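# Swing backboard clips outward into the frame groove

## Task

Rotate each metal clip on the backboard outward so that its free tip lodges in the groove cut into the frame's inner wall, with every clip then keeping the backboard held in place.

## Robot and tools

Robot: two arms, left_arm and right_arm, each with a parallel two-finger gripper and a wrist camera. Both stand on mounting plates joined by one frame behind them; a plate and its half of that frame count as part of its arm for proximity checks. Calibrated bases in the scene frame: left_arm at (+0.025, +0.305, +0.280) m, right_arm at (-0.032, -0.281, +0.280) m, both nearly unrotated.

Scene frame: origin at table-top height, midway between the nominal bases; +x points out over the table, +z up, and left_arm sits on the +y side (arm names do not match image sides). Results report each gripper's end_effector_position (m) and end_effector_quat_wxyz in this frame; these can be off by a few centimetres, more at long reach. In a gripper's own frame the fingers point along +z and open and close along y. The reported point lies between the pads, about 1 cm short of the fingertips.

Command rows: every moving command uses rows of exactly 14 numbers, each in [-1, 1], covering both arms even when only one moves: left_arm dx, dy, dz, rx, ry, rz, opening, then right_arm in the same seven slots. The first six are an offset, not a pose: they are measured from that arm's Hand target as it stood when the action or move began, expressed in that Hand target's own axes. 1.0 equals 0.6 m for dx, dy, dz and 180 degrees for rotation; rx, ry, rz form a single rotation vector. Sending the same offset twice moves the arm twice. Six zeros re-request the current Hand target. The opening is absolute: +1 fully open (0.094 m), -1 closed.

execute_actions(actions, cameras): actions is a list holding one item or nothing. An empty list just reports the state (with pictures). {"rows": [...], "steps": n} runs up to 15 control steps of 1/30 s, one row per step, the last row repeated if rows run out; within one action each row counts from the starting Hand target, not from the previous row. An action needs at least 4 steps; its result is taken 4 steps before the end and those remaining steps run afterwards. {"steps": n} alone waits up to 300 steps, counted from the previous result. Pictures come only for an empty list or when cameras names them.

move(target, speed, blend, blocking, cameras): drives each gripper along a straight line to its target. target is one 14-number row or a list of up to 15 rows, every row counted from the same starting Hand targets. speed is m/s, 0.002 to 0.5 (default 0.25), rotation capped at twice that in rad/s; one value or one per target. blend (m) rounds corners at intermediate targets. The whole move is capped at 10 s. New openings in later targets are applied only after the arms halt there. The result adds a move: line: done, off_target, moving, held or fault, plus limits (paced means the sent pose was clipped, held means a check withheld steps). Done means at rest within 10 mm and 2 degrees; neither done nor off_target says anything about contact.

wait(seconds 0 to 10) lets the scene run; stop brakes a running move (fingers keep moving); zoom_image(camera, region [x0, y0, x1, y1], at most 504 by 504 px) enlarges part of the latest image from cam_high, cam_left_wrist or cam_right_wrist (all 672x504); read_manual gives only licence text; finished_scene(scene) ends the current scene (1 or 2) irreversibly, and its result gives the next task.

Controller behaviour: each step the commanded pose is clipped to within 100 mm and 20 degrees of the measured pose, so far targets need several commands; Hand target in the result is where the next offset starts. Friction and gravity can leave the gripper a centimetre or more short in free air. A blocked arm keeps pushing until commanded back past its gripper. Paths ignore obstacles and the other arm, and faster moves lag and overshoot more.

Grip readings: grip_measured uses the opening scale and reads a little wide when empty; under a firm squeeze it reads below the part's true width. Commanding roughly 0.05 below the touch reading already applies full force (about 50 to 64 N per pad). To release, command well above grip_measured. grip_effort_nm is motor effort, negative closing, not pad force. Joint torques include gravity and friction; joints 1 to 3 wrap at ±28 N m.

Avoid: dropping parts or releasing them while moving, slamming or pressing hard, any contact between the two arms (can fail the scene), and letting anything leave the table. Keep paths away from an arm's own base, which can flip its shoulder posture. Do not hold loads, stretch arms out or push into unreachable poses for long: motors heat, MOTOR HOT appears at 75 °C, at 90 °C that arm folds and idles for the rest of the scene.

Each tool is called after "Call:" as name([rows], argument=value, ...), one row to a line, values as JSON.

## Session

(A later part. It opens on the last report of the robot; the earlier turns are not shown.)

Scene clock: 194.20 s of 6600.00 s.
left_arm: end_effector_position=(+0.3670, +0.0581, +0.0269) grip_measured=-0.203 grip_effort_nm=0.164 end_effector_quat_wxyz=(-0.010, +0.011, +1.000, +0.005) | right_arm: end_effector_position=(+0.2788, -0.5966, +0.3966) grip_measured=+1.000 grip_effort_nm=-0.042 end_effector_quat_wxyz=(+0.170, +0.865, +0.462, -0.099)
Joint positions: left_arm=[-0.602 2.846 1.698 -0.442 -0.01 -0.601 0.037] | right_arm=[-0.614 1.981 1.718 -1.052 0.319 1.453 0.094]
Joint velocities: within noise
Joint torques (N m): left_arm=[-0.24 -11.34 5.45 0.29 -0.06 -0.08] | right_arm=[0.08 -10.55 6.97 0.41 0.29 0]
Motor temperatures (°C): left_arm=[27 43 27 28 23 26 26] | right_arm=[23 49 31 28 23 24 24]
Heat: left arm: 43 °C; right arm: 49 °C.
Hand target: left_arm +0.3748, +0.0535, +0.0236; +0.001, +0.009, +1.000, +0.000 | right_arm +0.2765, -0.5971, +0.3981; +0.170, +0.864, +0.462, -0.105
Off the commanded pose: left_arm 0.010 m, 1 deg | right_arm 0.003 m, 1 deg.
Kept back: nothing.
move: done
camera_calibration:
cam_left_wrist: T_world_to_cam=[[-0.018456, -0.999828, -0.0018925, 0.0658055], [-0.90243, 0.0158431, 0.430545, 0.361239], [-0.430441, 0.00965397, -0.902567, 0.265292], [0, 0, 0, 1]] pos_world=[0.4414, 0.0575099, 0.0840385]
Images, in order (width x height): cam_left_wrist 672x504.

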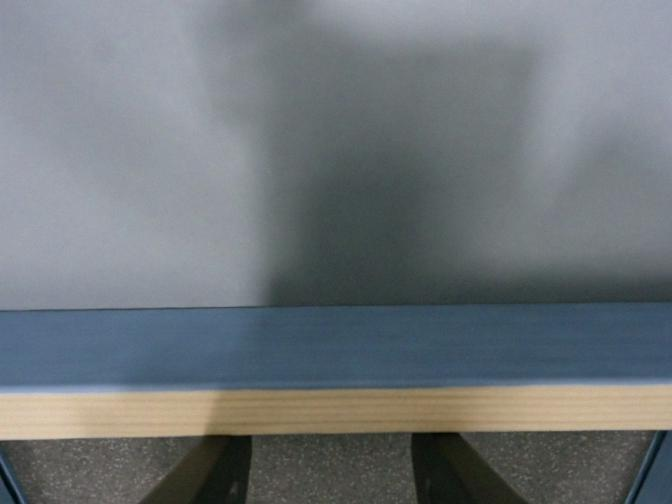

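Call:
move([
  [0.00,-0.003,0.012,0,0,0,-0.2,0,0,0,0,0,0,1],
  [0.00,-0.003,0.012,0,0,0,-0.6,0,0,0,0,0,0,1],
  [0.00,-0.003,0.012,0,0,0,-0.97,0,0,0,0,0,0,1],
], cameras=["cam_left_wrist"], speed=0.2)

Scene clock: 197.57 s of 6600.00 s.
left_arm: end_effector_position=(+0.3681, +0.0553, +0.0247) grip_measured=-0.965 grip_effort_nm=-0.242 end_effector_quat_wxyz=(-0.013, +0.011, +1.000, +0.004) | right_arm: end_effector_position=(+0.2788, -0.5966, +0.3966) grip_measured=+1.000 grip_effort_nm=-0.037 end_effector_quat_wxyz=(+0.170, +0.865, +0.462, -0.099)
Joint positions: left_arm=[-0.604 2.862 1.725 -0.457 -0.004 -0.603 0.002] | right_arm=[-0.614 1.981 1.718 -1.052 0.319 1.453 0.094]
Joint velocities: within noise
Joint torques (N m): left_arm=[-0.36 -10.61 5.03 0.46 -0.12 -0.09] | right_arm=[-0.01 -10.55 6.87 0.42 0.28 -0.03]
Motor temperatures (°C): left_arm=[27 43 27 28 23 26 26] | right_arm=[23 49 31 28 23 24 24]
Heat: left arm: 43 °C; right arm: 49 °C.
Hand target: left_arm +0.3748, +0.0516, +0.0164; +0.001, +0.009, +1.000, +0.000 | right_arm +0.2765, -0.5971, +0.3981; +0.170, +0.864, +0.462, -0.105
Off the commanded pose: left_arm 0.011 m, 2 deg | right_arm 0.003 m, 1 deg.
Kept back: nothing.
move: off_target (left_arm); target 2's new opening was sent with left_arm's hand 0.012 m and 2 deg from that target; target 3's new opening was sent with left_arm's hand 0.011 m and 2 deg from that target
camera_calibration:
cam_left_wrist: T_world_to_cam=[[-0.0183858, -0.999831, 0.000308372, 0.0629509], [-0.89975, 0.0166799, 0.436086, 0.362063], [-0.436017, 0.00774032, -0.899905, 0.265863], [0, 0, 0, 1]] pos_world=[0.442844, 0.0548432, 0.0813419]
Images, in order (width x height): cam_left_wrist 672x504.

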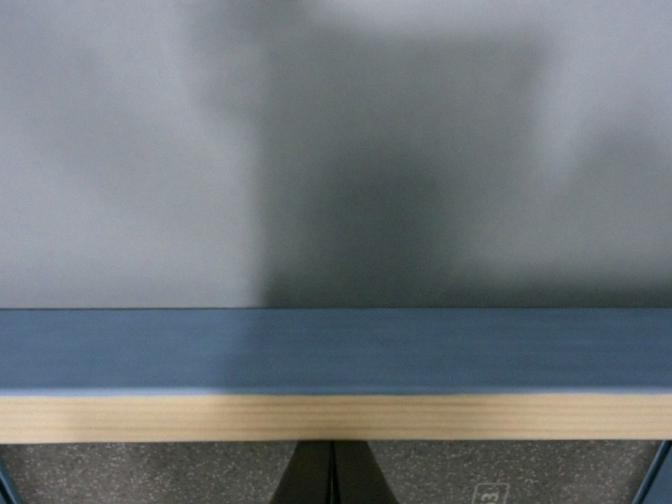

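Call:
move([
  [0,0,0.0,0,0,0,-0.4,0,0,0,0,0,0,1],
  [0.0,0,-0.05,0,0,0,-0.4,0,0,0,0,0,0,1],
  [0.09,0,-0.07,0,0,0,-0.4,0,0,0,0,0,0,1],
], cameras=["cam_left_wrist"])

Call:
zoom_image(camera="cam_left_wrist", region=[230, 60, 470, 240])

Scene clock: 199.67 s of 6600.00 s.
left_arm: end_effector_position=(+0.3104, +0.0575, +0.0477) grip_measured=-0.403 grip_effort_nm=0.168 end_effector_quat_wxyz=(-0.017, +0.016, +1.000, +0.009) | right_arm: end_effector_position=(+0.2788, -0.5966, +0.3966) grip_measured=+1.000 grip_effort_nm=-0.032 end_effector_quat_wxyz=(+0.170, +0.865, +0.462, -0.099)
Joint positions: left_arm=[-0.69 2.693 1.422 -0.337 -0.007 -0.68 0.028] | right_arm=[-0.614 1.981 1.718 -1.052 0.319 1.453 0.094]
Joint velocities: within noise
Joint torques (N m): left_arm=[0.09 -14.79 2.26 0.25 -0.09 -0.11] | right_arm=[-0.01 -10.52 6.78 0.45 0.31 0]
Motor temperatures (°C): left_arm=[27 43 27 28 23 26 26] | right_arm=[23 49 31 28 23 24 24]
Heat: left arm: 43 °C; right arm: 49 °C.
Hand target: left_arm +0.3208, +0.0525, +0.0583; +0.001, +0.009, +1.000, +0.000 | right_arm +0.2765, -0.5971, +0.3981; +0.170, +0.864, +0.462, -0.105
Off the commanded pose: left_arm 0.016 m, 2 deg | right_arm 0.003 m, 1 deg.
Kept back: nothing.
move: off_target (left_arm)
camera_calibration:
cam_left_wrist: T_world_to_cam=[[-0.0282573, -0.999536, -0.0113715, 0.0676704], [-0.896519, 0.0203103, 0.44254, 0.298571], [-0.442104, 0.0226998, -0.896677, 0.262306], [0, 0, 0, 1]] pos_world=[0.385553, 0.0556206, 0.103843]
Images, in order (width x height): cam_left_wrist 672x504.

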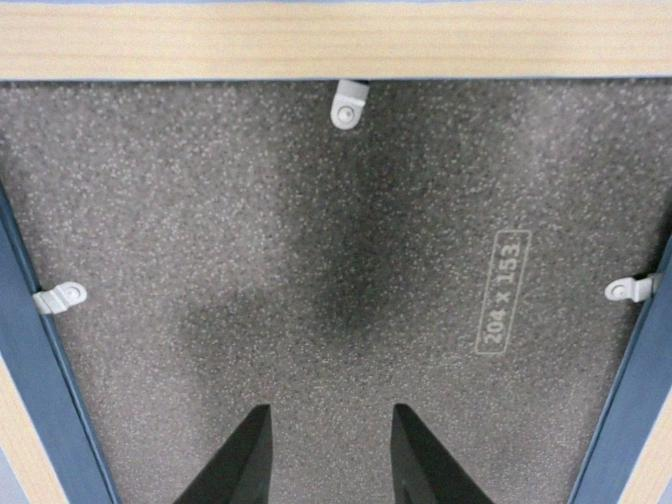

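Scaled by 2.100 from the camera's 672x504 image, which has a finer 960x720 frame.

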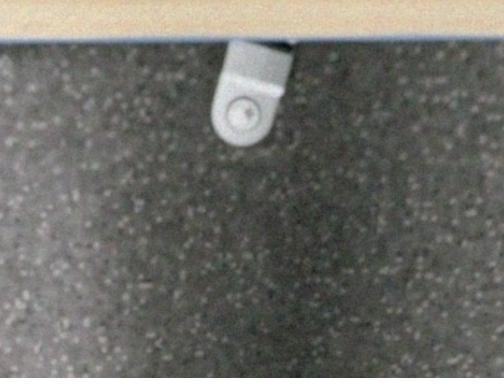

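Call:
move([
  [-0.088,-0.0017,0.015,0,0,0,-0.4,0,0,0,0,0,0,1],
  [-0.0954,-0.0017,0.06,0,0,0,-0.4,0,0,0,0,0,0,1],
], cameras=["cam_left_wrist"], speed=0.2)

Scene clock: 200.97 s of 6600.00 s.
left_arm: end_effector_position=(+0.3958, +0.0395, +0.0404) grip_measured=-0.403 grip_effort_nm=0.164 end_effector_quat_wxyz=(+0.027, +0.002, +0.999, -0.021) | right_arm: end_effector_position=(+0.2788, -0.5966, +0.3966) grip_measured=+1.000 grip_effort_nm=-0.037 end_effector_quat_wxyz=(+0.170, +0.865, +0.462, -0.099)
Joint positions: left_arm=[-0.599 2.836 1.751 -0.414 -0.01 -0.614 0.028] | right_arm=[-0.614 1.981 1.718 -1.052 0.319 1.453 0.094]
Joint velocities: within noise
Joint torques (N m): left_arm=[-0.55 -9.78 3.93 0.06 -0.05 0.04] | right_arm=[-0.05 -10.47 6.82 0.45 0.3 -0.04]
Motor temperatures (°C): left_arm=[27 43 27 28 23 26 26] | right_arm=[23 49 31 28 23 24 24]
Heat: left arm: 43 °C; right arm: 49 °C.
Hand target: left_arm +0.3779, +0.0505, +0.0224; +0.001, +0.009, +1.000, +0.000 | right_arm +0.2765, -0.5971, +0.3981; +0.170, +0.864, +0.462, -0.105
Off the commanded pose: left_arm 0.028 m, 4 deg | right_arm 0.003 m, 1 deg.
Kept back: nothing.
move: off_target (left_arm)
camera_calibration:
cam_left_wrist: T_world_to_cam=[[-0.00259169, -0.998738, 0.0501584, 0.0393516], [-0.932318, 0.0205521, 0.361054, 0.396225], [-0.361629, -0.0458278, -0.931195, 0.266142], [0, 0, 0, 1]] pos_world=[0.465755, 0.0433554, 0.102798]
Images, in order (width x height): cam_left_wrist 672x504.

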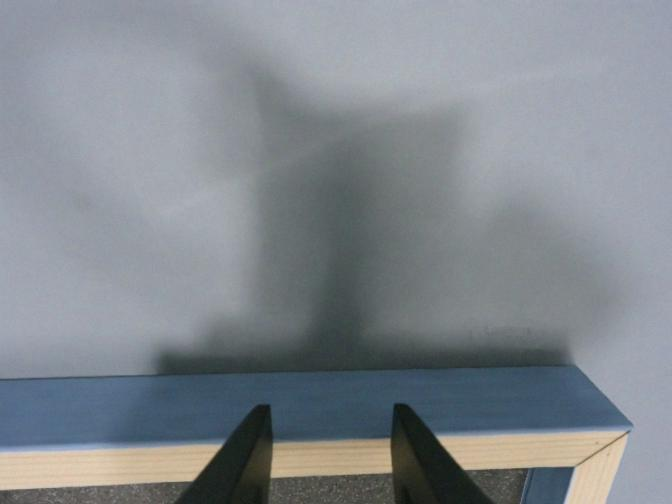

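Call:
move([
  [0,0,-0.06,0,0,0,-0.4,0,0,0,0,0,0,1],
  [0.03,0.015,-0.05,0,0,0,-0.4,0,0,0,0,0,0,1],
  [0.02,0.015,-0.01,0,0,0,-0.4,0,0,0,0,0,0,1],
], cameras=["cam_left_wrist"], speed=0.2)

Scene clock: 202.20 s of 6600.00 s.
left_arm: end_effector_position=(+0.3602, +0.0621, +0.0327) grip_measured=-0.403 grip_effort_nm=0.164 end_effector_quat_wxyz=(-0.007, +0.006, +1.000, +0.003) | right_arm: end_effector_position=(+0.2788, -0.5966, +0.3966) grip_measured=+1.000 grip_effort_nm=-0.037 end_effector_quat_wxyz=(+0.170, +0.865, +0.462, -0.099)
Joint positions: left_arm=[-0.605 2.805 1.627 -0.406 -0.01 -0.613 0.028] | right_arm=[-0.614 1.981 1.718 -1.052 0.319 1.453 0.094]
Joint velocities: within noise
Joint torques (N m): left_arm=[-0.05 -11.1 4.72 0.31 -0.06 0.03] | right_arm=[0.12 -10.56 7.02 0.45 0.29 -0.04]
Motor temperatures (°C): left_arm=[27 43 27 28 23 26 26] | right_arm=[23 49 31 28 23 24 24]
Heat: left arm: 43 °C; right arm: 49 °C.
Hand target: left_arm +0.3661, +0.0597, +0.0284; +0.001, +0.009, +1.000, +0.000 | right_arm +0.2765, -0.5971, +0.3981; +0.170, +0.864, +0.462, -0.105
Off the commanded pose: left_arm 0.008 m, 1 deg | right_arm 0.003 m, 1 deg.
Kept back: nothing.
move: done
camera_calibration:
cam_left_wrist: T_world_to_cam=[[-0.00846875, -0.999964, 0.000785438, 0.0659837], [-0.904912, 0.00799798, 0.425523, 0.354092], [-0.425514, 0.0028929, -0.904947, 0.266299], [0, 0, 0, 1]] pos_world=[0.434294, 0.0623789, 0.0902601]
Images, in order (width x height): cam_left_wrist 672x504.

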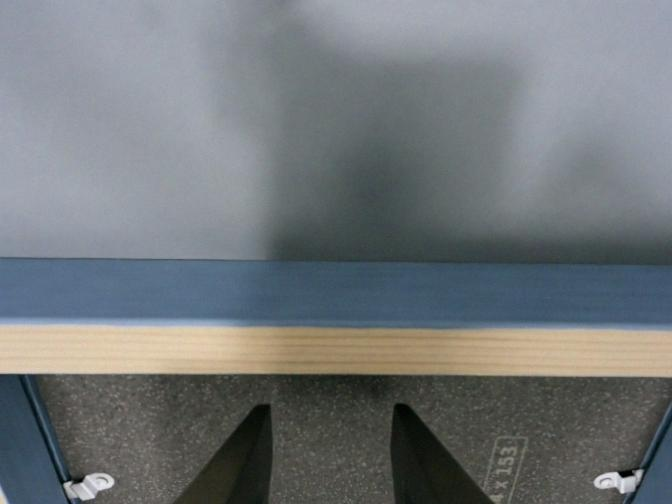

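Call:
move([
  [-0.0083,-0.0026,0.007,0,0,0,-0.4,0,0,0,0,0,0,1],
], cameras=["cam_left_wrist"], speed=0.2)

Scene clock: 203.30 s of 6600.00 s.
left_arm: end_effector_position=(+0.3676, +0.0567, +0.0288) grip_measured=-0.403 grip_effort_nm=0.164 end_effector_quat_wxyz=(-0.001, +0.007, +1.000, -0.002) | right_arm: end_effector_position=(+0.2788, -0.5966, +0.3966) grip_measured=+1.000 grip_effort_nm=-0.032 end_effector_quat_wxyz=(+0.170, +0.865, +0.462, -0.099)
Joint positions: left_arm=[-0.605 2.83 1.666 -0.405 -0.01 -0.61 0.028] | right_arm=[-0.614 1.981 1.718 -1.052 0.319 1.453 0.094]
Joint velocities: within noise
Joint torques (N m): left_arm=[0.25 -11.15 4.9 0.19 -0.05 0.02] | right_arm=[0.03 -10.3 6.98 0.4 0.3 -0.01]
Motor temperatures (°C): left_arm=[27 43 27 28 23 26 26] | right_arm=[23 49 31 28 23 24 24]
Heat: left arm: 43 °C; right arm: 49 °C.
Hand target: left_arm +0.3710, +0.0581, +0.0242; +0.001, +0.009, +1.000, +0.000 | right_arm +0.2765, -0.5971, +0.3981; +0.170, +0.864, +0.462, -0.105
Off the commanded pose: left_arm 0.006 m, 0 deg | right_arm 0.003 m, 1 deg.
Kept back: nothing.
move: done
camera_calibration:
cam_left_wrist: T_world_to_cam=[[-0.0117518, -0.999878, 0.0102711, 0.0615921], [-0.910453, 0.0149467, 0.413342, 0.36447], [-0.413445, -0.0044939, -0.910518, 0.262057], [0, 0, 0, 1]] pos_world=[0.440903, 0.0573147, 0.0873244]
Images, in order (width x height): cam_left_wrist 672x504.

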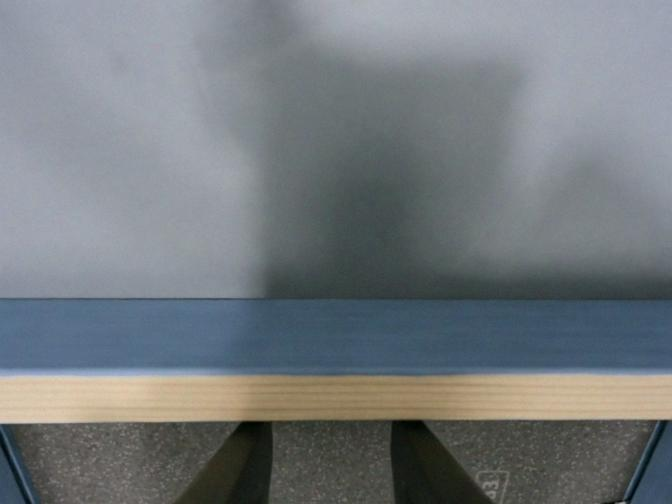

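Call:
move([
  [-0.006,-0.003,0.013,0,0,0,-0.4,0,0,0,0,0,0,1],
  [-0.006,-0.003,0.013,0,0,0,-0.75,0,0,0,0,0,0,1],
  [-0.006,-0.003,0.013,0,0,0,-0.97,0,0,0,0,0,0,1],
], cameras=["cam_left_wrist"], speed=0.2)

Scene clock: 205.93 s of 6600.00 s.
left_arm: end_effector_position=(+0.3689, +0.0551, +0.0247) grip_measured=-0.965 grip_effort_nm=-0.237 end_effector_quat_wxyz=(-0.007, +0.009, +1.000, +0.001) | right_arm: end_effector_position=(+0.2788, -0.5966, +0.3966) grip_measured=+1.000 grip_effort_nm=-0.042 end_effector_quat_wxyz=(+0.170, +0.865, +0.462, -0.099)
Joint positions: left_arm=[-0.605 2.856 1.708 -0.434 -0.008 -0.608 0.002] | right_arm=[-0.614 1.981 1.718 -1.052 0.319 1.453 0.094]
Joint velocities: within noise
Joint torques (N m): left_arm=[0.38 -10.59 4.88 0.38 -0.09 0.03] | right_arm=[-0.03 -10.43 6.97 0.44 0.29 -0.05]
Motor temperatures (°C): left_arm=[27 43 27 28 23 26 26] | right_arm=[23 49 31 28 23 24 24]
Heat: left arm: 43 °C; right arm: 49 °C.
Hand target: left_arm +0.3748, +0.0562, +0.0165; +0.001, +0.009, +1.000, +0.000 | right_arm +0.2765, -0.5971, +0.3981; +0.170, +0.864, +0.462, -0.105
Off the commanded pose: left_arm 0.010 m, 1 deg | right_arm 0.003 m, 1 deg.
Kept back: nothing.
move: done
camera_calibration:
cam_left_wrist: T_world_to_cam=[[-0.0141089, -0.999888, 0.00502602, 0.0610377], [-0.905356, 0.0149082, 0.424391, 0.365271], [-0.424418, 0.00143734, -0.905465, 0.262404], [0, 0, 0, 1]] pos_world=[0.44293, 0.0552082, 0.0822729]
Images, in order (width x height): cam_left_wrist 672x504.

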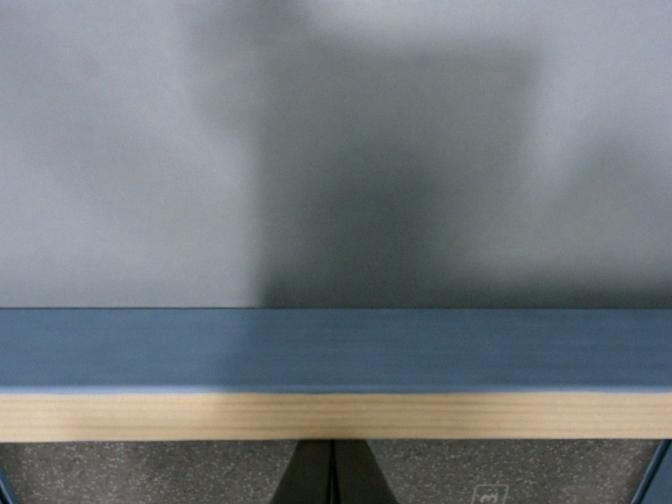

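Call:
move([
  [0,0,0.0,0,0,0,-0.4,0,0,0,0,0,0,1],
  [0.0,0,-0.05,0,0,0,-0.4,0,0,0,0,0,0,1],
  [0.08,0,-0.07,0,0,0,-0.4,0,0,0,0,0,0,1],
], cameras=["cam_left_wrist"])

Call:
zoom_image(camera="cam_left_wrist", region=[230, 60, 470, 240])

Scene clock: 208.00 s of 6600.00 s.
left_arm: end_effector_position=(+0.3162, +0.0622, +0.0474) grip_measured=-0.403 grip_effort_nm=0.164 end_effector_quat_wxyz=(-0.017, +0.015, +1.000, +0.010) | right_arm: end_effector_position=(+0.2788, -0.5966, +0.3966) grip_measured=+1.000 grip_effort_nm=-0.042 end_effector_quat_wxyz=(+0.170, +0.865, +0.462, -0.099)
Joint positions: left_arm=[-0.671 2.697 1.431 -0.343 -0.008 -0.661 0.028] | right_arm=[-0.614 1.981 1.718 -1.052 0.319 1.453 0.094]
Joint velocities: within noise
Joint torques (N m): left_arm=[0.06 -14.9 2.28 0.25 -0.08 -0.13] | right_arm=[-0.09 -10.56 6.95 0.43 0.3 -0.02]
Motor temperatures (°C): left_arm=[27 43 27 28 23 26 26] | right_arm=[23 49 31 28 23 24 24]
Heat: left arm: 43 °C; right arm: 49 °C.
Hand target: left_arm +0.3266, +0.0571, +0.0583; +0.001, +0.009, +1.000, +0.000 | right_arm +0.2765, -0.5971, +0.3981; +0.170, +0.864, +0.462, -0.105
Off the commanded pose: left_arm 0.016 m, 2 deg | right_arm 0.003 m, 1 deg.
Kept back: nothing.
move: off_target (left_arm)
camera_calibration:
cam_left_wrist: T_world_to_cam=[[-0.0275212, -0.999552, -0.0117591, 0.0723048], [-0.896378, 0.0194705, 0.442862, 0.303854], [-0.442435, 0.0227287, -0.896513, 0.264604], [0, 0, 0, 1]] pos_world=[0.391428, 0.0603421, 0.103505]
Images, in order (width x height): cam_left_wrist 672x504.

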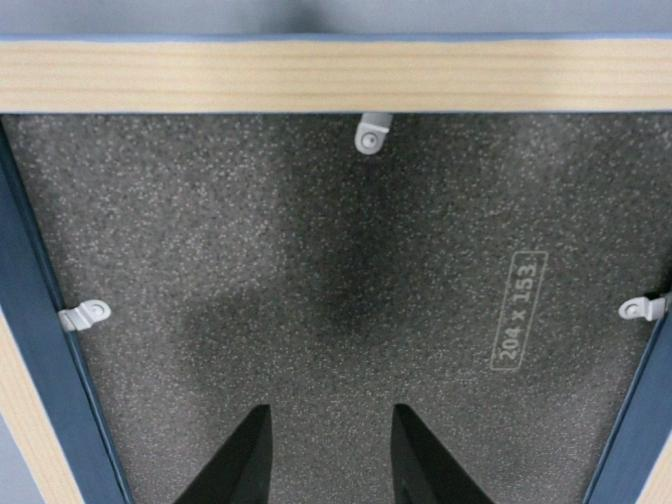

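Scaled by 2.100 from the camera's 672x504 image, which has a finer 960x720 frame.

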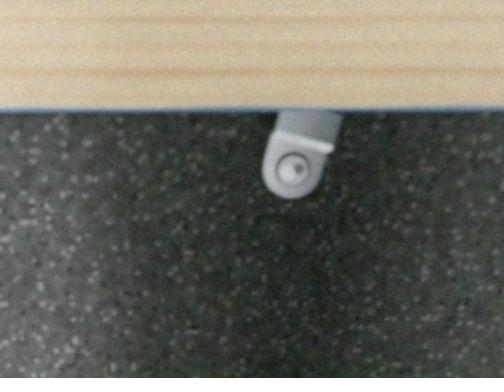

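Call:
move([
  [-0.055,0.0018,0.0,0,-0.044,0,-0.4,0,0,0,0,0,0,1],
  [-0.0657,0.0018,0.042,0,-0.044,0,-0.4,0,0,0,0,0,0,1],
], cameras=["cam_left_wrist"], speed=0.2)

Scene clock: 210.83 s of 6600.00 s.
left_arm: end_effector_position=(+0.3583, +0.0588, +0.0359) grip_measured=-0.403 grip_effort_nm=0.164 end_effector_quat_wxyz=(+0.059, +0.007, +0.998, +0.000) | right_arm: end_effector_position=(+0.2788, -0.5966, +0.3966) grip_measured=+1.000 grip_effort_nm=-0.037 end_effector_quat_wxyz=(+0.170, +0.865, +0.462, -0.099)
Joint positions: left_arm=[-0.646 2.743 1.465 -0.198 -0.086 -0.648 0.028] | right_arm=[-0.614 1.981 1.718 -1.052 0.319 1.453 0.094]
Joint velocities: within noise
Joint torques (N m): left_arm=[0.12 -10.86 4.46 0.45 -0.2 0.06] | right_arm=[-0.12 -10.48 6.95 0.44 0.28 -0.03]
Motor temperatures (°C): left_arm=[27 43 27 28 23 26 26] | right_arm=[23 49 31 28 23 24 24]
Heat: left arm: 43 °C; right arm: 49 °C.
Hand target: left_arm +0.3661, +0.0575, +0.0331; +0.070, +0.009, +0.998, +0.000 | right_arm +0.2765, -0.5971, +0.3981; +0.170, +0.864, +0.462, -0.105
Off the commanded pose: left_arm 0.008 m, 1 deg | right_arm 0.003 m, 1 deg.
Kept back: nothing.
move: done
camera_calibration:
cam_left_wrist: T_world_to_cam=[[-0.0117532, -0.999909, 0.00664228, 0.0636169], [-0.953232, 0.0132103, 0.301951, 0.372541], [-0.302011, -0.00278276, -0.9533, 0.226209], [0, 0, 0, 1]] pos_world=[0.424183, 0.0593192, 0.102733]
Images, in order (width x height): cam_left_wrist 672x504.

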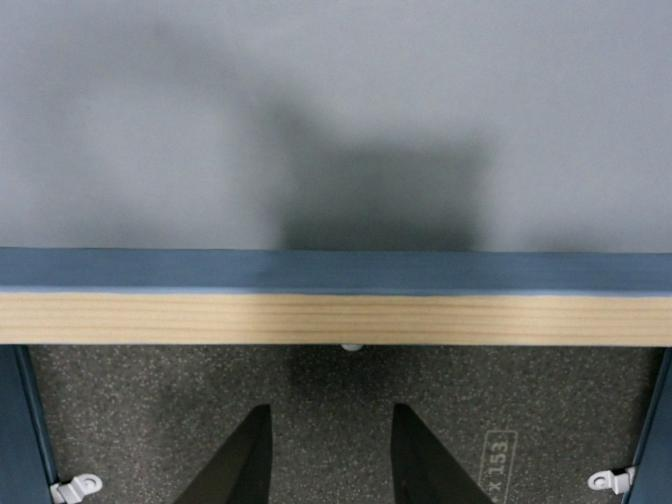

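Call:
move([
  [-0.0117,-0.005,0.0117,0,0,0,-0.4,0,0,0,0,0,0,1],
], cameras=["cam_left_wrist"], speed=0.2)

Scene clock: 211.87 s of 6600.00 s.
left_arm: end_effector_position=(+0.3713, +0.0513, +0.0319) grip_measured=-0.403 grip_effort_nm=0.164 end_effector_quat_wxyz=(+0.069, +0.007, +0.998, -0.007) | right_arm: end_effector_position=(+0.2788, -0.5966, +0.3966) grip_measured=+1.000 grip_effort_nm=-0.042 end_effector_quat_wxyz=(+0.170, +0.865, +0.462, -0.099)
Joint positions: left_arm=[-0.641 2.776 1.522 -0.197 -0.086 -0.641 0.028] | right_arm=[-0.614 1.981 1.718 -1.052 0.319 1.453 0.094]
Joint velocities: within noise
Joint torques (N m): left_arm=[0.17 -10.81 4.64 0.32 -0.17 0.03] | right_arm=[0.01 -10.55 7.06 0.45 0.28 -0.05]
Motor temperatures (°C): left_arm=[27 43 27 28 23 26 26] | right_arm=[23 49 31 28 23 24 24]
Heat: left arm: 43 °C; right arm: 49 °C.
Hand target: left_arm +0.3739, +0.0544, +0.0272; +0.070, +0.009, +0.998, +0.000 | right_arm +0.2765, -0.5971, +0.3981; +0.170, +0.864, +0.462, -0.105
Off the commanded pose: left_arm 0.006 m, 1 deg | right_arm 0.003 m, 1 deg.
Kept back: nothing.
move: done
camera_calibration:
cam_left_wrist: T_world_to_cam=[[-0.0131183, -0.999689, 0.0211883, 0.0563408], [-0.959249, 0.0185636, 0.281952, 0.388846], [-0.282257, -0.0166261, -0.959195, 0.219809], [0, 0, 0, 1]] pos_world=[0.435782, 0.0527595, 0.10001]
Images, in order (width x height): cam_left_wrist 672x504.

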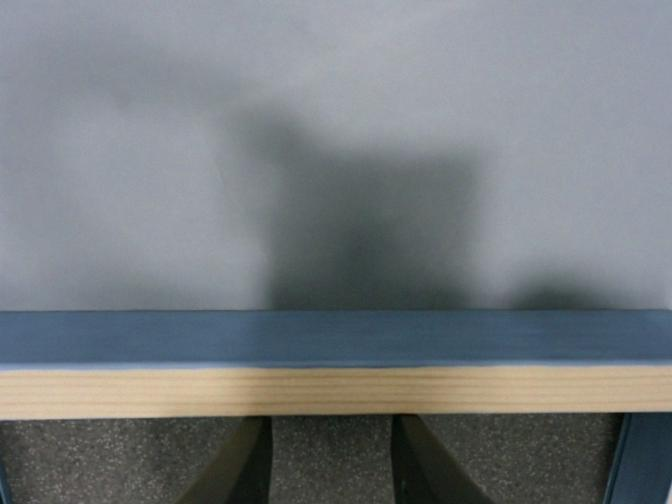

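Call:
move([
  [0.002,0.006,0.000,0,0,0,-0.4,0,0,0,0,0,0,1],
  [0.002,0.006,0.014,0,0,0,-0.4,0,0,0,0,0,0,1],
], cameras=["cam_left_wrist"], speed=0.2)

Scene clock: 212.87 s of 6600.00 s.
left_arm: end_effector_position=(+0.3698, +0.0555, +0.0247) grip_measured=-0.403 grip_effort_nm=0.164 end_effector_quat_wxyz=(+0.065, +0.008, +0.998, -0.003) | right_arm: end_effector_position=(+0.2788, -0.5966, +0.3966) grip_measured=+1.000 grip_effort_nm=-0.032 end_effector_quat_wxyz=(+0.170, +0.865, +0.462, -0.099)
Joint positions: left_arm=[-0.635 2.796 1.529 -0.194 -0.087 -0.633 0.028] | right_arm=[-0.614 1.981 1.718 -1.052 0.319 1.453 0.094]
Joint velocities: within noise
Joint torques (N m): left_arm=[0.32 -10.51 4.33 0.46 -0.15 0.03] | right_arm=[0.05 -10.52 6.91 0.42 0.28 -0.03]
Motor temperatures (°C): left_arm=[27 43 27 28 23 26 26] | right_arm=[23 49 31 28 23 24 24]
Heat: left arm: 43 °C; right arm: 49 °C.
Hand target: left_arm +0.3740, +0.0579, +0.0187; +0.070, +0.009, +0.998, +0.000 | right_arm +0.2765, -0.5971, +0.3981; +0.170, +0.864, +0.462, -0.105
Off the commanded pose: left_arm 0.008 m, 1 deg | right_arm 0.003 m, 1 deg.
Kept back: nothing.
move: done
camera_calibration:
cam_left_wrist: T_world_to_cam=[[-0.0152959, -0.999794, 0.0133425, 0.0617305], [-0.956867, 0.0185084, 0.289935, 0.388221], [-0.290122, -0.00833218, -0.956953, 0.214984], [0, 0, 0, 1]] pos_world=[0.434792, 0.0563237, 0.0923476]
Images, in order (width x height): cam_left_wrist 672x504.

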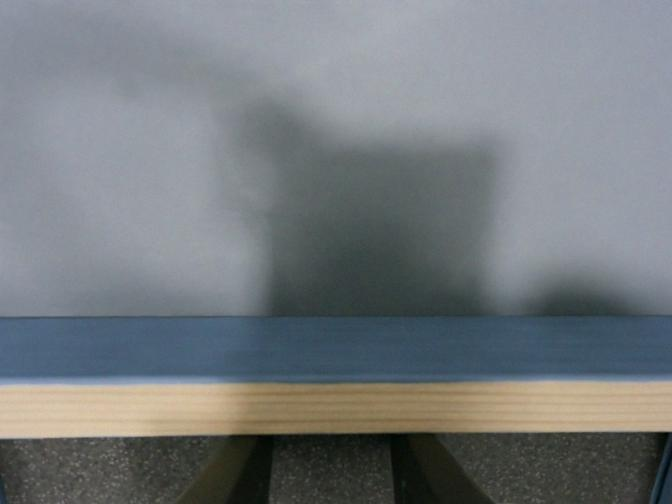

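Call:
move([
  [-0.004,-0.0015,0.008,0,0,0,-0.4,0,0,0,0,0,0,1],
  [-0.004,-0.0015,0.008,0,0,0,-0.8,0,0,0,0,0,0,1],
  [-0.004,-0.0015,0.008,0,0,0,-0.97,0,0,0,0,0,0,1],
], cameras=["cam_left_wrist"], speed=0.2)

Scene clock: 215.50 s of 6600.00 s.
left_arm: end_effector_position=(+0.3706, +0.0540, +0.0245) grip_measured=-0.967 grip_effort_nm=-0.154 end_effector_quat_wxyz=(+0.060, +0.011, +0.998, -0.001) | right_arm: end_effector_position=(+0.2788, -0.5966, +0.3966) grip_measured=+1.000 grip_effort_nm=-0.032 end_effector_quat_wxyz=(+0.170, +0.865, +0.462, -0.099)
Joint positions: left_arm=[-0.636 2.804 1.553 -0.22 -0.084 -0.63 0.002] | right_arm=[-0.614 1.981 1.718 -1.052 0.319 1.453 0.094]
Joint velocities: within noise
Joint torques (N m): left_arm=[0.57 -9.61 4.48 0.63 -0.18 0.02] | right_arm=[-0.05 -10.52 7.08 0.43 0.29 -0.02]
Motor temperatures (°C): left_arm=[27 42 27 28 23 26 26] | right_arm=[23 49 31 28 23 24 24]
Heat: left arm: 42 °C; right arm: 49 °C.
Hand target: left_arm +0.3771, +0.0569, +0.0143; +0.070, +0.009, +0.998, +0.000 | right_arm +0.2765, -0.5971, +0.3981; +0.170, +0.864, +0.462, -0.105
Off the commanded pose: left_arm 0.012 m, 1 deg | right_arm 0.003 m, 1 deg.
Kept back: nothing.
move: off_target (left_arm); target 2's new opening was sent with left_arm's hand 0.012 m and 1 deg from that target; target 3's new opening was sent with left_arm's hand 0.012 m and 1 deg from that target
camera_calibration:
cam_left_wrist: T_world_to_cam=[[-0.019426, -0.999769, 0.00921928, 0.0618767], [-0.95384, 0.0212959, 0.29956, 0.38756], [-0.299687, -0.00297447, -0.954033, 0.218165], [0, 0, 0, 1]] pos_world=[0.436254, 0.0542579, 0.0914688]
Images, in order (width x height): cam_left_wrist 672x504.

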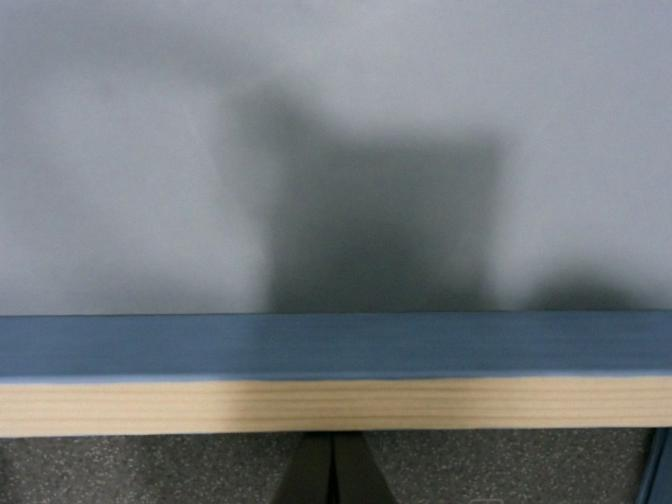

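Call:
move([
  [0,0,0.0,0,0,0,-0.4,0,0,0,0,0,0,1],
  [-0.0116,0,-0.0825,0,0,0,-0.4,0,0,0,0,0,0,1],
  [0.272,-0.005,-0.183,0,0.06,0,-0.3,0,0,0,0,0,0,1],
], cameras=["cam_left_wrist"])

Scene clock: 218.63 s of 6600.00 s.
left_arm: end_effector_position=(+0.1958, +0.0628, +0.0933) grip_measured=-0.303 grip_effort_nm=0.168 end_effector_quat_wxyz=(-0.032, +0.015, +0.999, +0.014) | right_arm: end_effector_position=(+0.2788, -0.5966, +0.3966) grip_measured=+1.000 grip_effort_nm=-0.027 end_effector_quat_wxyz=(+0.170, +0.865, +0.462, -0.099)
Joint positions: left_arm=[-0.917 2.413 0.988 -0.21 0.021 -0.907 0.033] | right_arm=[-0.614 1.981 1.718 -1.052 0.319 1.453 0.094]
Joint velocities: within noise
Joint torques (N m): left_arm=[-0.01 -12.11 1.43 0.22 0.06 -0.13] | right_arm=[0.03 -10.54 7.01 0.46 0.29 -0.03]
Motor temperatures (°C): left_arm=[27 42 27 28 23 26 26] | right_arm=[23 49 31 28 23 24 24]
Heat: left arm: 42 °C; right arm: 49 °C.
Hand target: left_arm +0.2001, +0.0571, +0.1003; -0.025, +0.009, +1.000, +0.000 | right_arm +0.2765, -0.5971, +0.3981; +0.170, +0.864, +0.462, -0.105
Off the commanded pose: left_arm 0.010 m, 2 deg | right_arm 0.003 m, 1 deg.
Kept back: nothing.
move: done
camera_calibration:
cam_left_wrist: T_world_to_cam=[[-0.0264652, -0.99945, -0.0199821, 0.0706829], [-0.88227, 0.0139548, 0.470536, 0.170603], [-0.469998, 0.0300824, -0.882155, 0.255996], [0, 0, 0, 1]] pos_world=[0.272706, 0.0605623, 0.146965]
Images, in order (width x height): cam_left_wrist 672x504.

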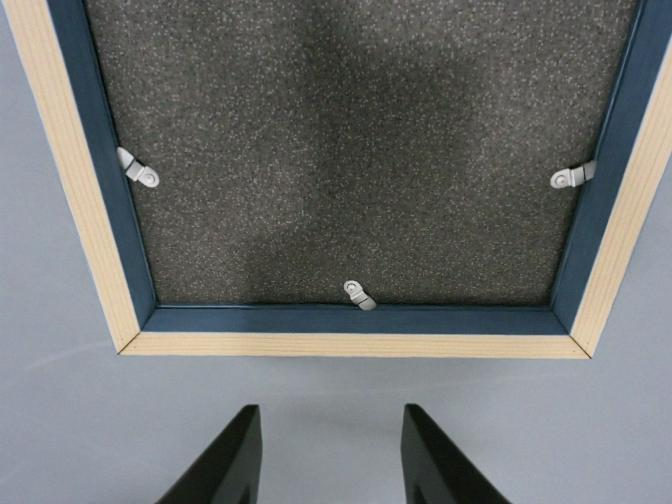

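Call:
move([
  [0.012,-0.0035,0.1,0,0.01,0,-0.3,0,0,0,0,0,0,1],
], cameras=["cam_left_wrist"])

Scene clock: 219.97 s of 6600.00 s.
left_arm: end_effector_position=(+0.1896, +0.0602, +0.0432) grip_measured=-0.303 grip_effort_nm=0.164 end_effector_quat_wxyz=(-0.042, +0.011, +0.999, +0.007) | right_arm: end_effector_position=(+0.2788, -0.5966, +0.3966) grip_measured=+1.000 grip_effort_nm=-0.037 end_effector_quat_wxyz=(+0.170, +0.865, +0.462, -0.099)
Joint positions: left_arm=[-0.922 2.601 1.046 -0.079 0.046 -0.92 0.033] | right_arm=[-0.614 1.981 1.718 -1.052 0.319 1.453 0.094]
Joint velocities: within noise
Joint torques (N m): left_arm=[-0.65 -8.9 2.18 0.2 0.08 -0.11] | right_arm=[-0.03 -10.44 6.94 0.44 0.32 -0.03]
Motor temperatures (°C): left_arm=[27 42 27 28 23 26 26] | right_arm=[23 49 31 28 23 24 24]
Heat: left arm: 42 °C; right arm: 49 °C.
Hand target: left_arm +0.1900, +0.0551, +0.0408; -0.040, +0.009, +0.999, +0.001 | right_arm +0.2765, -0.5971, +0.3981; +0.170, +0.864, +0.462, -0.105
Off the commanded pose: left_arm 0.006 m, 1 deg | right_arm 0.003 m, 1 deg.
Kept back: nothing.
move: done
camera_calibration:
cam_left_wrist: T_world_to_cam=[[-0.0179957, -0.999823, -0.00546487, 0.0646774], [-0.873335, 0.0130575, 0.486945, 0.186301], [-0.486787, 0.0135356, -0.873416, 0.212823], [0, 0, 0, 1]] pos_world=[0.267467, 0.0593527, 0.0955179]
Images, in order (width x height): cam_left_wrist 672x504.

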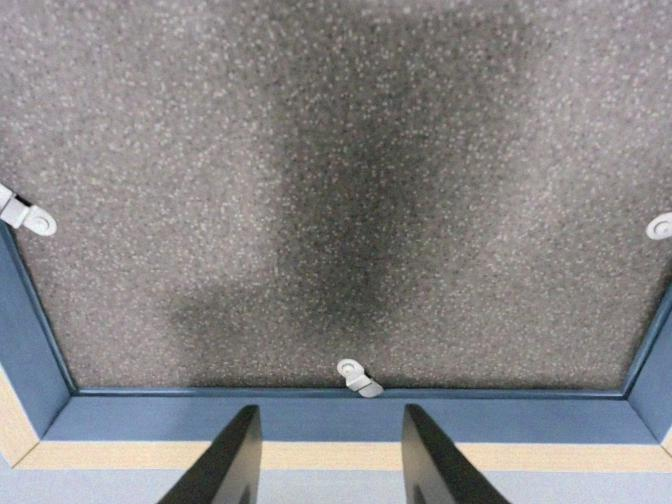

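Call:
move([
  [0.001,-0.006,0.03,0,0.00,0,-0.3,0,0,0,0,0,0,1],
], cameras=["cam_left_wrist"], speed=0.15)

Scene clock: 221.10 s of 6600.00 s.
left_arm: end_effector_position=(+0.1883, +0.0554, +0.0267) grip_measured=-0.303 grip_effort_nm=0.164 end_effector_quat_wxyz=(-0.041, +0.011, +0.999, +0.005) | right_arm: end_effector_position=(+0.2788, -0.5966, +0.3966) grip_measured=+1.000 grip_effort_nm=-0.032 end_effector_quat_wxyz=(+0.170, +0.865, +0.462, -0.099)
Joint positions: left_arm=[-0.933 2.665 1.085 -0.048 0.047 -0.931 0.033] | right_arm=[-0.614 1.981 1.718 -1.052 0.319 1.453 0.094]
Joint velocities: within noise
Joint torques (N m): left_arm=[-0.61 -8.62 2.17 0.25 0.08 -0.12] | right_arm=[0.01 -10.4 7.09 0.43 0.28 -0.05]
Motor temperatures (°C): left_arm=[27 42 27 28 23 26 26] | right_arm=[23 49 31 28 23 24 24]
Heat: left arm: 42 °C; right arm: 49 °C.
Hand target: left_arm +0.1878, +0.0518, +0.0228; -0.040, +0.009, +0.999, +0.001 | right_arm +0.2765, -0.5971, +0.3981; +0.170, +0.864, +0.462, -0.105
Off the commanded pose: left_arm 0.005 m, 1 deg | right_arm 0.003 m, 1 deg.
Kept back: nothing.
move: done
camera_calibration:
cam_left_wrist: T_world_to_cam=[[-0.0178986, -0.999838, -0.00195439, 0.059728], [-0.874308, 0.0147031, 0.48515, 0.193415], [-0.485042, 0.0103922, -0.874429, 0.19769], [0, 0, 0, 1]] pos_world=[0.266061, 0.0548201, 0.0791473]
Images, in order (width x height): cam_left_wrist 672x504.

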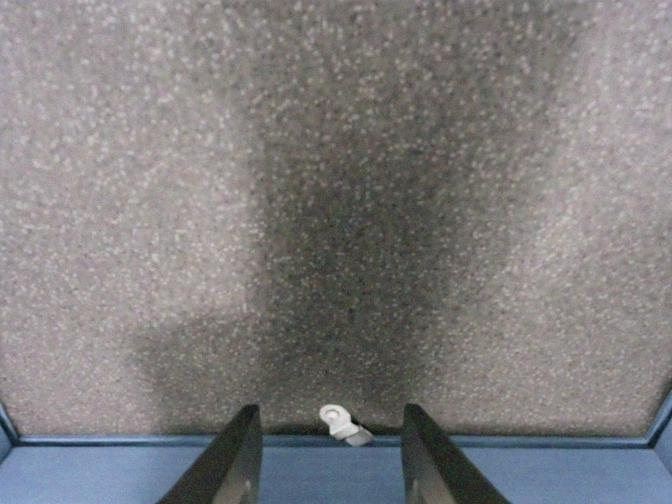

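Call:
move([
  [0.004,0.000,0.012,0,0.00,0,-0.3,0,0,0,0,0,0,1],
], cameras=["cam_left_wrist"], speed=0.15)

Call:
execute_actions([
  {"rows":[[0,0,0,0,0,0,-0.7,0,0,0,0,0,0,1]],"steps":15},
], cameras=["cam_left_wrist"])

Call:
execute_actions([
  {"rows":[[0,0,0,0,0,0,-0.92,0,0,0,0,0,0,1]],"steps":15},
])

Call:
execute_actions([
  {"steps":8},
], cameras=["cam_left_wrist"])

Scene clock: 222.03 s of 6600.00 s.
left_arm: end_effector_position=(+0.1865, +0.0556, +0.0218) grip_measured=-0.303 grip_effort_nm=0.164 end_effector_quat_wxyz=(-0.040, +0.009, +0.999, +0.005) | right_arm: end_effector_position=(+0.2788, -0.5966, +0.3966) grip_measured=+1.000 grip_effort_nm=-0.032 end_effector_quat_wxyz=(+0.170, +0.865, +0.462, -0.099)
Joint positions: left_arm=[-0.938 2.683 1.088 -0.034 0.047 -0.939 0.033] | right_arm=[-0.614 1.981 1.718 -1.052 0.319 1.453 0.094]
Joint velocities: within noise
Joint torques (N m): left_arm=[-0.87 -7.99 2.26 0.28 0.09 -0.13] | right_arm=[0.02 -10.35 7.12 0.45 0.28 -0.04]
Motor temperatures (°C): left_arm=[27 42 27 28 23 26 26] | right_arm=[23 49 31 28 23 24 24]
Heat: left arm: 42 °C; right arm: 49 °C.
Hand target: left_arm +0.1848, +0.0518, +0.0159; -0.040, +0.009, +0.999, +0.001 | right_arm +0.2765, -0.5971, +0.3981; +0.170, +0.864, +0.462, -0.105
Off the commanded pose: left_arm 0.007 m, 0 deg | right_arm 0.003 m, 1 deg.
Kept back: nothing.
move: done
camera_calibration:
cam_left_wrist: T_world_to_cam=[[-0.0152616, -0.999881, -0.00211002, 0.0594106], [-0.874767, 0.0123297, 0.484387, 0.194452], [-0.484304, 0.00923829, -0.874851, 0.192441], [0, 0, 0, 1]] pos_world=[0.264207, 0.0552282, 0.0742923]
Images, in order (width x height): cam_left_wrist 672x504.

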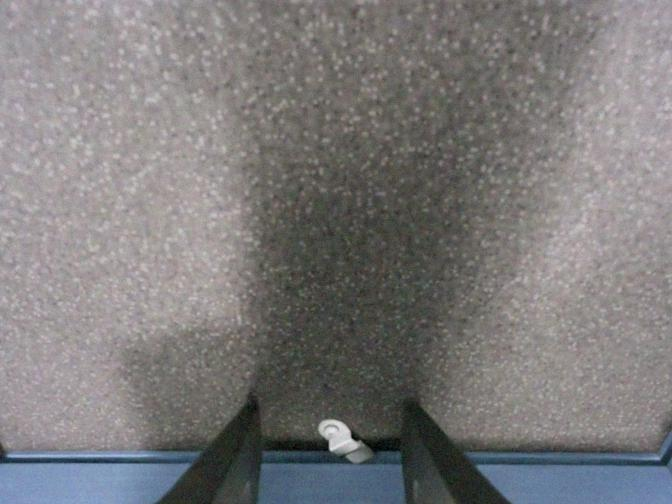

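Scene clock: 222.40 s of 6600.00 s.
left_arm: end_effector_position=(+0.1870, +0.0531, +0.0218) grip_measured=-0.697 grip_effort_nm=-0.125 end_effector_quat_wxyz=(-0.039, +0.010, +0.999, +0.002) | right_arm: end_effector_position=(+0.2788, -0.5966, +0.3966) grip_measured=+1.000 grip_effort_nm=-0.037 end_effector_quat_wxyz=(+0.170, +0.865, +0.462, -0.099)
Joint positions: left_arm=[-0.94 2.683 1.091 -0.03 0.048 -0.939 0.014] | right_arm=[-0.614 1.981 1.718 -1.052 0.319 1.453 0.094]
Joint velocities: within noise
Joint torques (N m): left_arm=[-0.66 -8.06 2.04 0.26 0.07 -0.12] | right_arm=[-0.03 -10.55 6.95 0.43 0.28 -0.02]
Motor temperatures (°C): left_arm=[27 42 26 28 23 26 26] | right_arm=[23 49 31 28 23 24 24]
Heat: left arm: 42 °C; right arm: 49 °C.
Hand target: left_arm +0.1849, +0.0517, +0.0159; -0.040, +0.009, +0.999, +0.001 | right_arm +0.2765, -0.5971, +0.3981; +0.170, +0.864, +0.462, -0.105
Steps of this call (1-11: this action's first 11). Readings (end_effector_position of left_arm | right_arm):
1: (+0.1867, +0.0553, +0.0218) | (+0.2788, -0.5966, +0.3966)
2: (+0.1871, +0.0543, +0.0218) | (+0.2788, -0.5966, +0.3966)
4: (+0.1873, +0.0533, +0.0218) | (+0.2788, -0.5966, +0.3966)
8: (+0.1870, +0.0531, +0.0218) | (+0.2788, -0.5966, +0.3966)
11: the state above
camera_calibration:
cam_left_wrist: T_world_to_cam=[[-0.0169857, -0.999847, 0.00424704, 0.0570596], [-0.875799, 0.0169274, 0.482379, 0.194934], [-0.482377, 0.00447401, -0.875952, 0.192661], [0, 0, 0, 1]] pos_world=[0.264627, 0.0528892, 0.0744873]
Images, in order (width x height): cam_left_wrist 672x504.

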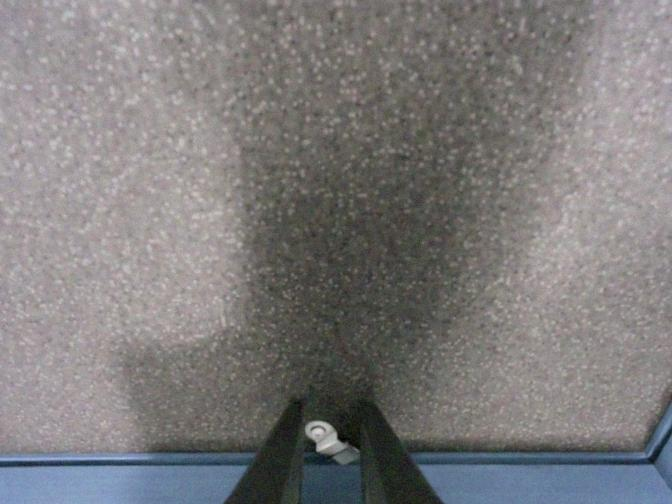

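Scene clock: 222.90 s of 6600.00 s.
left_arm: end_effector_position=(+0.1870, +0.0531, +0.0218) grip_measured=-0.911 grip_effort_nm=-0.452 end_effector_quat_wxyz=(-0.039, +0.010, +0.999, +0.002) | right_arm: end_effector_position=(+0.2788, -0.5966, +0.3966) grip_measured=+1.000 grip_effort_nm=-0.037 end_effector_quat_wxyz=(+0.170, +0.865, +0.462, -0.099)
Joint positions: left_arm=[-0.94 2.683 1.091 -0.03 0.048 -0.94 0.004] | right_arm=[-0.614 1.981 1.718 -1.052 0.319 1.453 0.094]
Joint velocities: within noise
Joint torques (N m): left_arm=[-0.66 -8.06 2.03 0.25 0.06 -0.11] | right_arm=[0.08 -10.7 6.97 0.44 0.31 -0.04]
Motor temperatures (°C): left_arm=[27 41 26 28 23 26 26] | right_arm=[23 49 31 28 23 24 24]
Heat: left arm: 41 °C; right arm: 49 °C.
Hand target: left_arm +0.1850, +0.0517, +0.0159; -0.040, +0.009, +0.999, +0.001 | right_arm +0.2765, -0.5971, +0.3981; +0.170, +0.864, +0.462, -0.105
Off your previous action's commanded pose at its last step (step 4 of this call): left_arm 0.006 m, 0 deg | right_arm 0.003 m, 1 deg.
Steps of this call (1-4: your previous action's last 4; 5-15: this action's first 11). Readings (end_effector_position of left_arm | right_arm):
5: (+0.1870, +0.0530, +0.0218) | (+0.2788, -0.5966, +0.3966)
6: (+0.1870, +0.0531, +0.0218) | (+0.2788, -0.5966, +0.3966)
8: (+0.1870, +0.0531, +0.0218) | (+0.2788, -0.5966, +0.3966)
12: (+0.1870, +0.0531, +0.0218) | (+0.2788, -0.5966, +0.3966)
15: the state above

Scene clock: 223.17 s of 6600.00 s.
left_arm: end_effector_position=(+0.1870, +0.0531, +0.0218) grip_measured=-0.911 grip_effort_nm=-0.457 end_effector_quat_wxyz=(-0.039, +0.009, +0.999, +0.002) | right_arm: end_effector_position=(+0.2788, -0.5966, +0.3966) grip_measured=+1.000 grip_effort_nm=-0.032 end_effector_quat_wxyz=(+0.170, +0.865, +0.462, -0.099)
Joint positions: left_arm=[-0.94 2.683 1.091 -0.03 0.048 -0.941 0.004] | right_arm=[-0.614 1.981 1.718 -1.052 0.319 1.453 0.094]
Joint velocities: within noise
Joint torques (N m): left_arm=[-0.66 -8.08 2 0.25 0.06 -0.11] | right_arm=[-0.1 -10.52 7.02 0.47 0.32 -0.02]
Motor temperatures (°C): left_arm=[27 41 26 28 23 26 26] | right_arm=[23 49 31 28 23 24 24]
Heat: left arm: 41 °C; right arm: 49 °C.
Hand target: left_arm +0.1850, +0.0517, +0.0159; -0.040, +0.009, +0.999, +0.001 | right_arm +0.2765, -0.5971, +0.3981; +0.170, +0.864, +0.462, -0.105
Off the commanded pose: left_arm 0.006 m, 0 deg | right_arm 0.003 m, 1 deg.
Steps of this call (1-4: your previous action's last 4; 5-8: nothing new was sent). Readings (end_effector_position of left_arm | right_arm):
1: (+0.1870, +0.0531, +0.0218) | (+0.2788, -0.5966, +0.3966)
2: (+0.1870, +0.0531, +0.0218) | (+0.2788, -0.5966, +0.3966)
4: (+0.1870, +0.0531, +0.0218) | (+0.2788, -0.5966, +0.3966)
8: the state above
camera_calibration:
cam_left_wrist: T_world_to_cam=[[-0.0154648, -0.999872, 0.00412711, 0.0567792], [-0.875827, 0.0155373, 0.482375, 0.195013], [-0.482377, 0.0038452, -0.875955, 0.192694], [0, 0, 0, 1]] pos_world=[0.264627, 0.053001, 0.0744878]
Images, in order (width x height): cam_left_wrist 672x504.

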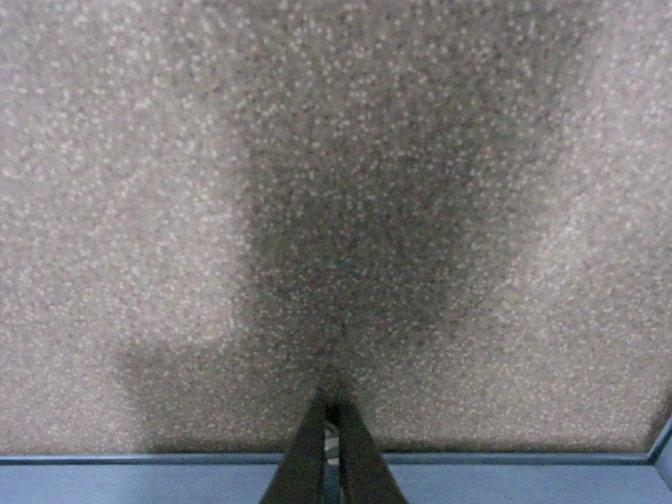

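Call:
execute_actions([
  {"rows":[[0,0,0,0,0,0,-0.96,0,0,0,0,0,0,1]],"steps":12},
])

Call:
move([
  [0,0,0.0,0,0,0,-0.6,0,0,0,0,0,0,1],
  [0.0,0,-0.06,0,0,0,-0.6,0,0,0,0,0,0,1],
], cameras=["cam_left_wrist"])

Call:
zoom_image(camera="cam_left_wrist", region=[230, 260, 470, 440])

Scene clock: 223.60 s of 6600.00 s.
left_arm: end_effector_position=(+0.1870, +0.0531, +0.0218) grip_measured=-0.945 grip_effort_nm=-0.906 end_effector_quat_wxyz=(-0.039, +0.009, +0.999, +0.002) | right_arm: end_effector_position=(+0.2788, -0.5966, +0.3966) grip_measured=+1.000 grip_effort_nm=-0.032 end_effector_quat_wxyz=(+0.170, +0.865, +0.462, -0.099)
Joint positions: left_arm=[-0.94 2.683 1.091 -0.03 0.048 -0.941 0.003] | right_arm=[-0.614 1.981 1.718 -1.052 0.319 1.453 0.094]
Joint velocities: within noise
Joint torques (N m): left_arm=[-0.65 -8.08 2.04 0.25 0.07 -0.1] | right_arm=[-0.14 -10.44 6.91 0.45 0.31 -0.05]
Motor temperatures (°C): left_arm=[27 41 26 28 23 26 26] | right_arm=[23 49 31 28 23 24 24]
Heat: left arm: 41 °C; right arm: 49 °C.
Hand target: left_arm +0.1850, +0.0517, +0.0159; -0.040, +0.009, +0.999, +0.001 | right_arm +0.2765, -0.5971, +0.3981; +0.170, +0.864, +0.462, -0.105
Steps of this call (1-5: nothing new was sent; 6-13: this action's first 8). Readings (end_effector_position of left_arm | right_arm):
6: (+0.1870, +0.0531, +0.0218) | (+0.2788, -0.5966, +0.3966)
7: (+0.1870, +0.0531, +0.0218) | (+0.2788, -0.5966, +0.3966)
9: (+0.1870, +0.0531, +0.0218) | (+0.2788, -0.5966, +0.3966)
13: the state above

Scene clock: 225.43 s of 6600.00 s.
left_arm: end_effector_position=(+0.1889, +0.0507, +0.0463) grip_measured=-0.603 grip_effort_nm=0.164 end_effector_quat_wxyz=(-0.038, +0.010, +0.999, -0.001) | right_arm: end_effector_position=(+0.2788, -0.5966, +0.3966) grip_measured=+1.000 grip_effort_nm=-0.032 end_effector_quat_wxyz=(+0.170, +0.865, +0.462, -0.099)
Joint positions: left_arm=[-0.94 2.592 1.054 -0.079 0.049 -0.941 0.019] | right_arm=[-0.614 1.981 1.718 -1.052 0.319 1.453 0.094]
Joint velocities: within noise
Joint torques (N m): left_arm=[-0.17 -11.79 0.9 0.03 0.05 -0.05] | right_arm=[0.14 -10.5 6.76 0.47 0.31 -0.08]
Motor temperatures (°C): left_arm=[27 41 26 28 23 26 26] | right_arm=[23 49 31 28 23 24 24]
Heat: left arm: 41 °C; right arm: 49 °C.
Hand target: left_arm +0.1879, +0.0516, +0.0518; -0.040, +0.009, +0.999, +0.001 | right_arm +0.2765, -0.5971, +0.3981; +0.170, +0.864, +0.462, -0.105
Off your previous action's commanded pose at its last step (step 4 of this call): left_arm 0.006 m, 0 deg | right_arm 0.003 m, 1 deg.
Off the commanded pose: left_arm 0.006 m, 0 deg | right_arm 0.003 m, 1 deg.
Kept back: nothing.
move: done
camera_calibration:
cam_left_wrist: T_world_to_cam=[[-0.0153674, -0.999837, 0.00951958, 0.0539907], [-0.877211, 0.0180506, 0.479765, 0.185218], [-0.479859, -0.000977938, -0.877345, 0.214895], [0, 0, 0, 1]] pos_world=[0.266424, 0.0508488, 0.0991625]
Images, in order (width x height): cam_left_wrist 672x504.

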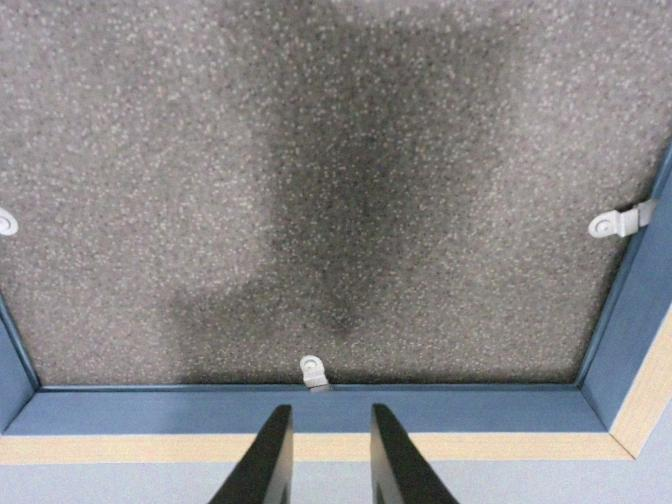

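Scaled by 2.100 from the camera's 672x504 image, which has a finer 960x720 frame.

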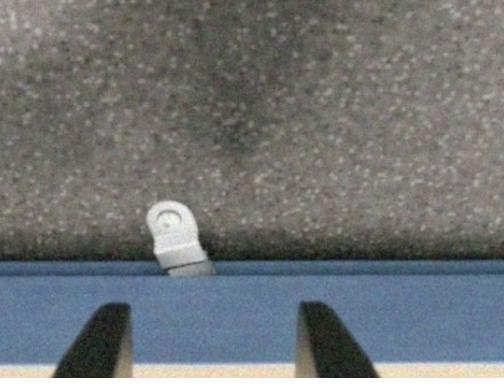

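Call:
move([
  [0.004,0.0108,0.025,0,0,0,-0.5,0,0,0,0,0,0,1],
  [0.010,0.0108,0.055,0,0,0,-0.5,0,0,0,0,0,0,1],
], cameras=["cam_left_wrist"], speed=0.15)

Scene clock: 226.67 s of 6600.00 s.
left_arm: end_effector_position=(+0.1811, +0.0614, +0.0236) grip_measured=-0.503 grip_effort_nm=0.164 end_effector_quat_wxyz=(-0.040, +0.010, +0.999, +0.004) | right_arm: end_effector_position=(+0.2788, -0.5966, +0.3966) grip_measured=+1.000 grip_effort_nm=-0.032 end_effector_quat_wxyz=(+0.170, +0.865, +0.462, -0.099)
Joint positions: left_arm=[-0.942 2.669 1.046 -0.003 0.047 -0.942 0.023] | right_arm=[-0.614 1.981 1.718 -1.052 0.319 1.453 0.094]
Joint velocities: within noise
Joint torques (N m): left_arm=[-0.83 -8.32 1.87 0.22 0.09 -0.12] | right_arm=[0.02 -10.48 7.01 0.41 0.27 -0.02]
Motor temperatures (°C): left_arm=[27 41 26 28 23 26 26] | right_arm=[23 49 31 28 23 24 24]
Heat: left arm: 41 °C; right arm: 49 °C.
Hand target: left_arm +0.1793, +0.0582, +0.0194; -0.040, +0.009, +0.999, +0.001 | right_arm +0.2765, -0.5971, +0.3981; +0.170, +0.864, +0.462, -0.105
Off the commanded pose: left_arm 0.005 m, 0 deg | right_arm 0.003 m, 1 deg.
Kept back: nothing.
move: done
camera_calibration:
cam_left_wrist: T_world_to_cam=[[-0.015991, -0.999872, 0.000153752, 0.0651612], [-0.875636, 0.0140783, 0.482767, 0.188919], [-0.482707, 0.00758531, -0.875749, 0.191184], [0, 0, 0, 1]] pos_world=[0.258753, 0.061043, 0.0762155]
Images, in order (width x height): cam_left_wrist 672x504.

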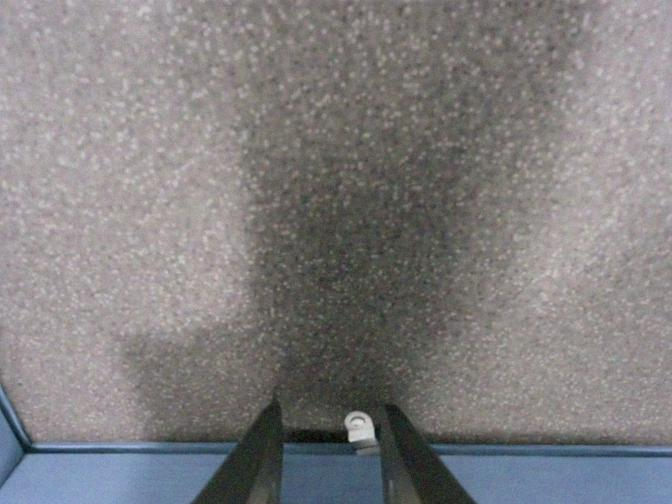

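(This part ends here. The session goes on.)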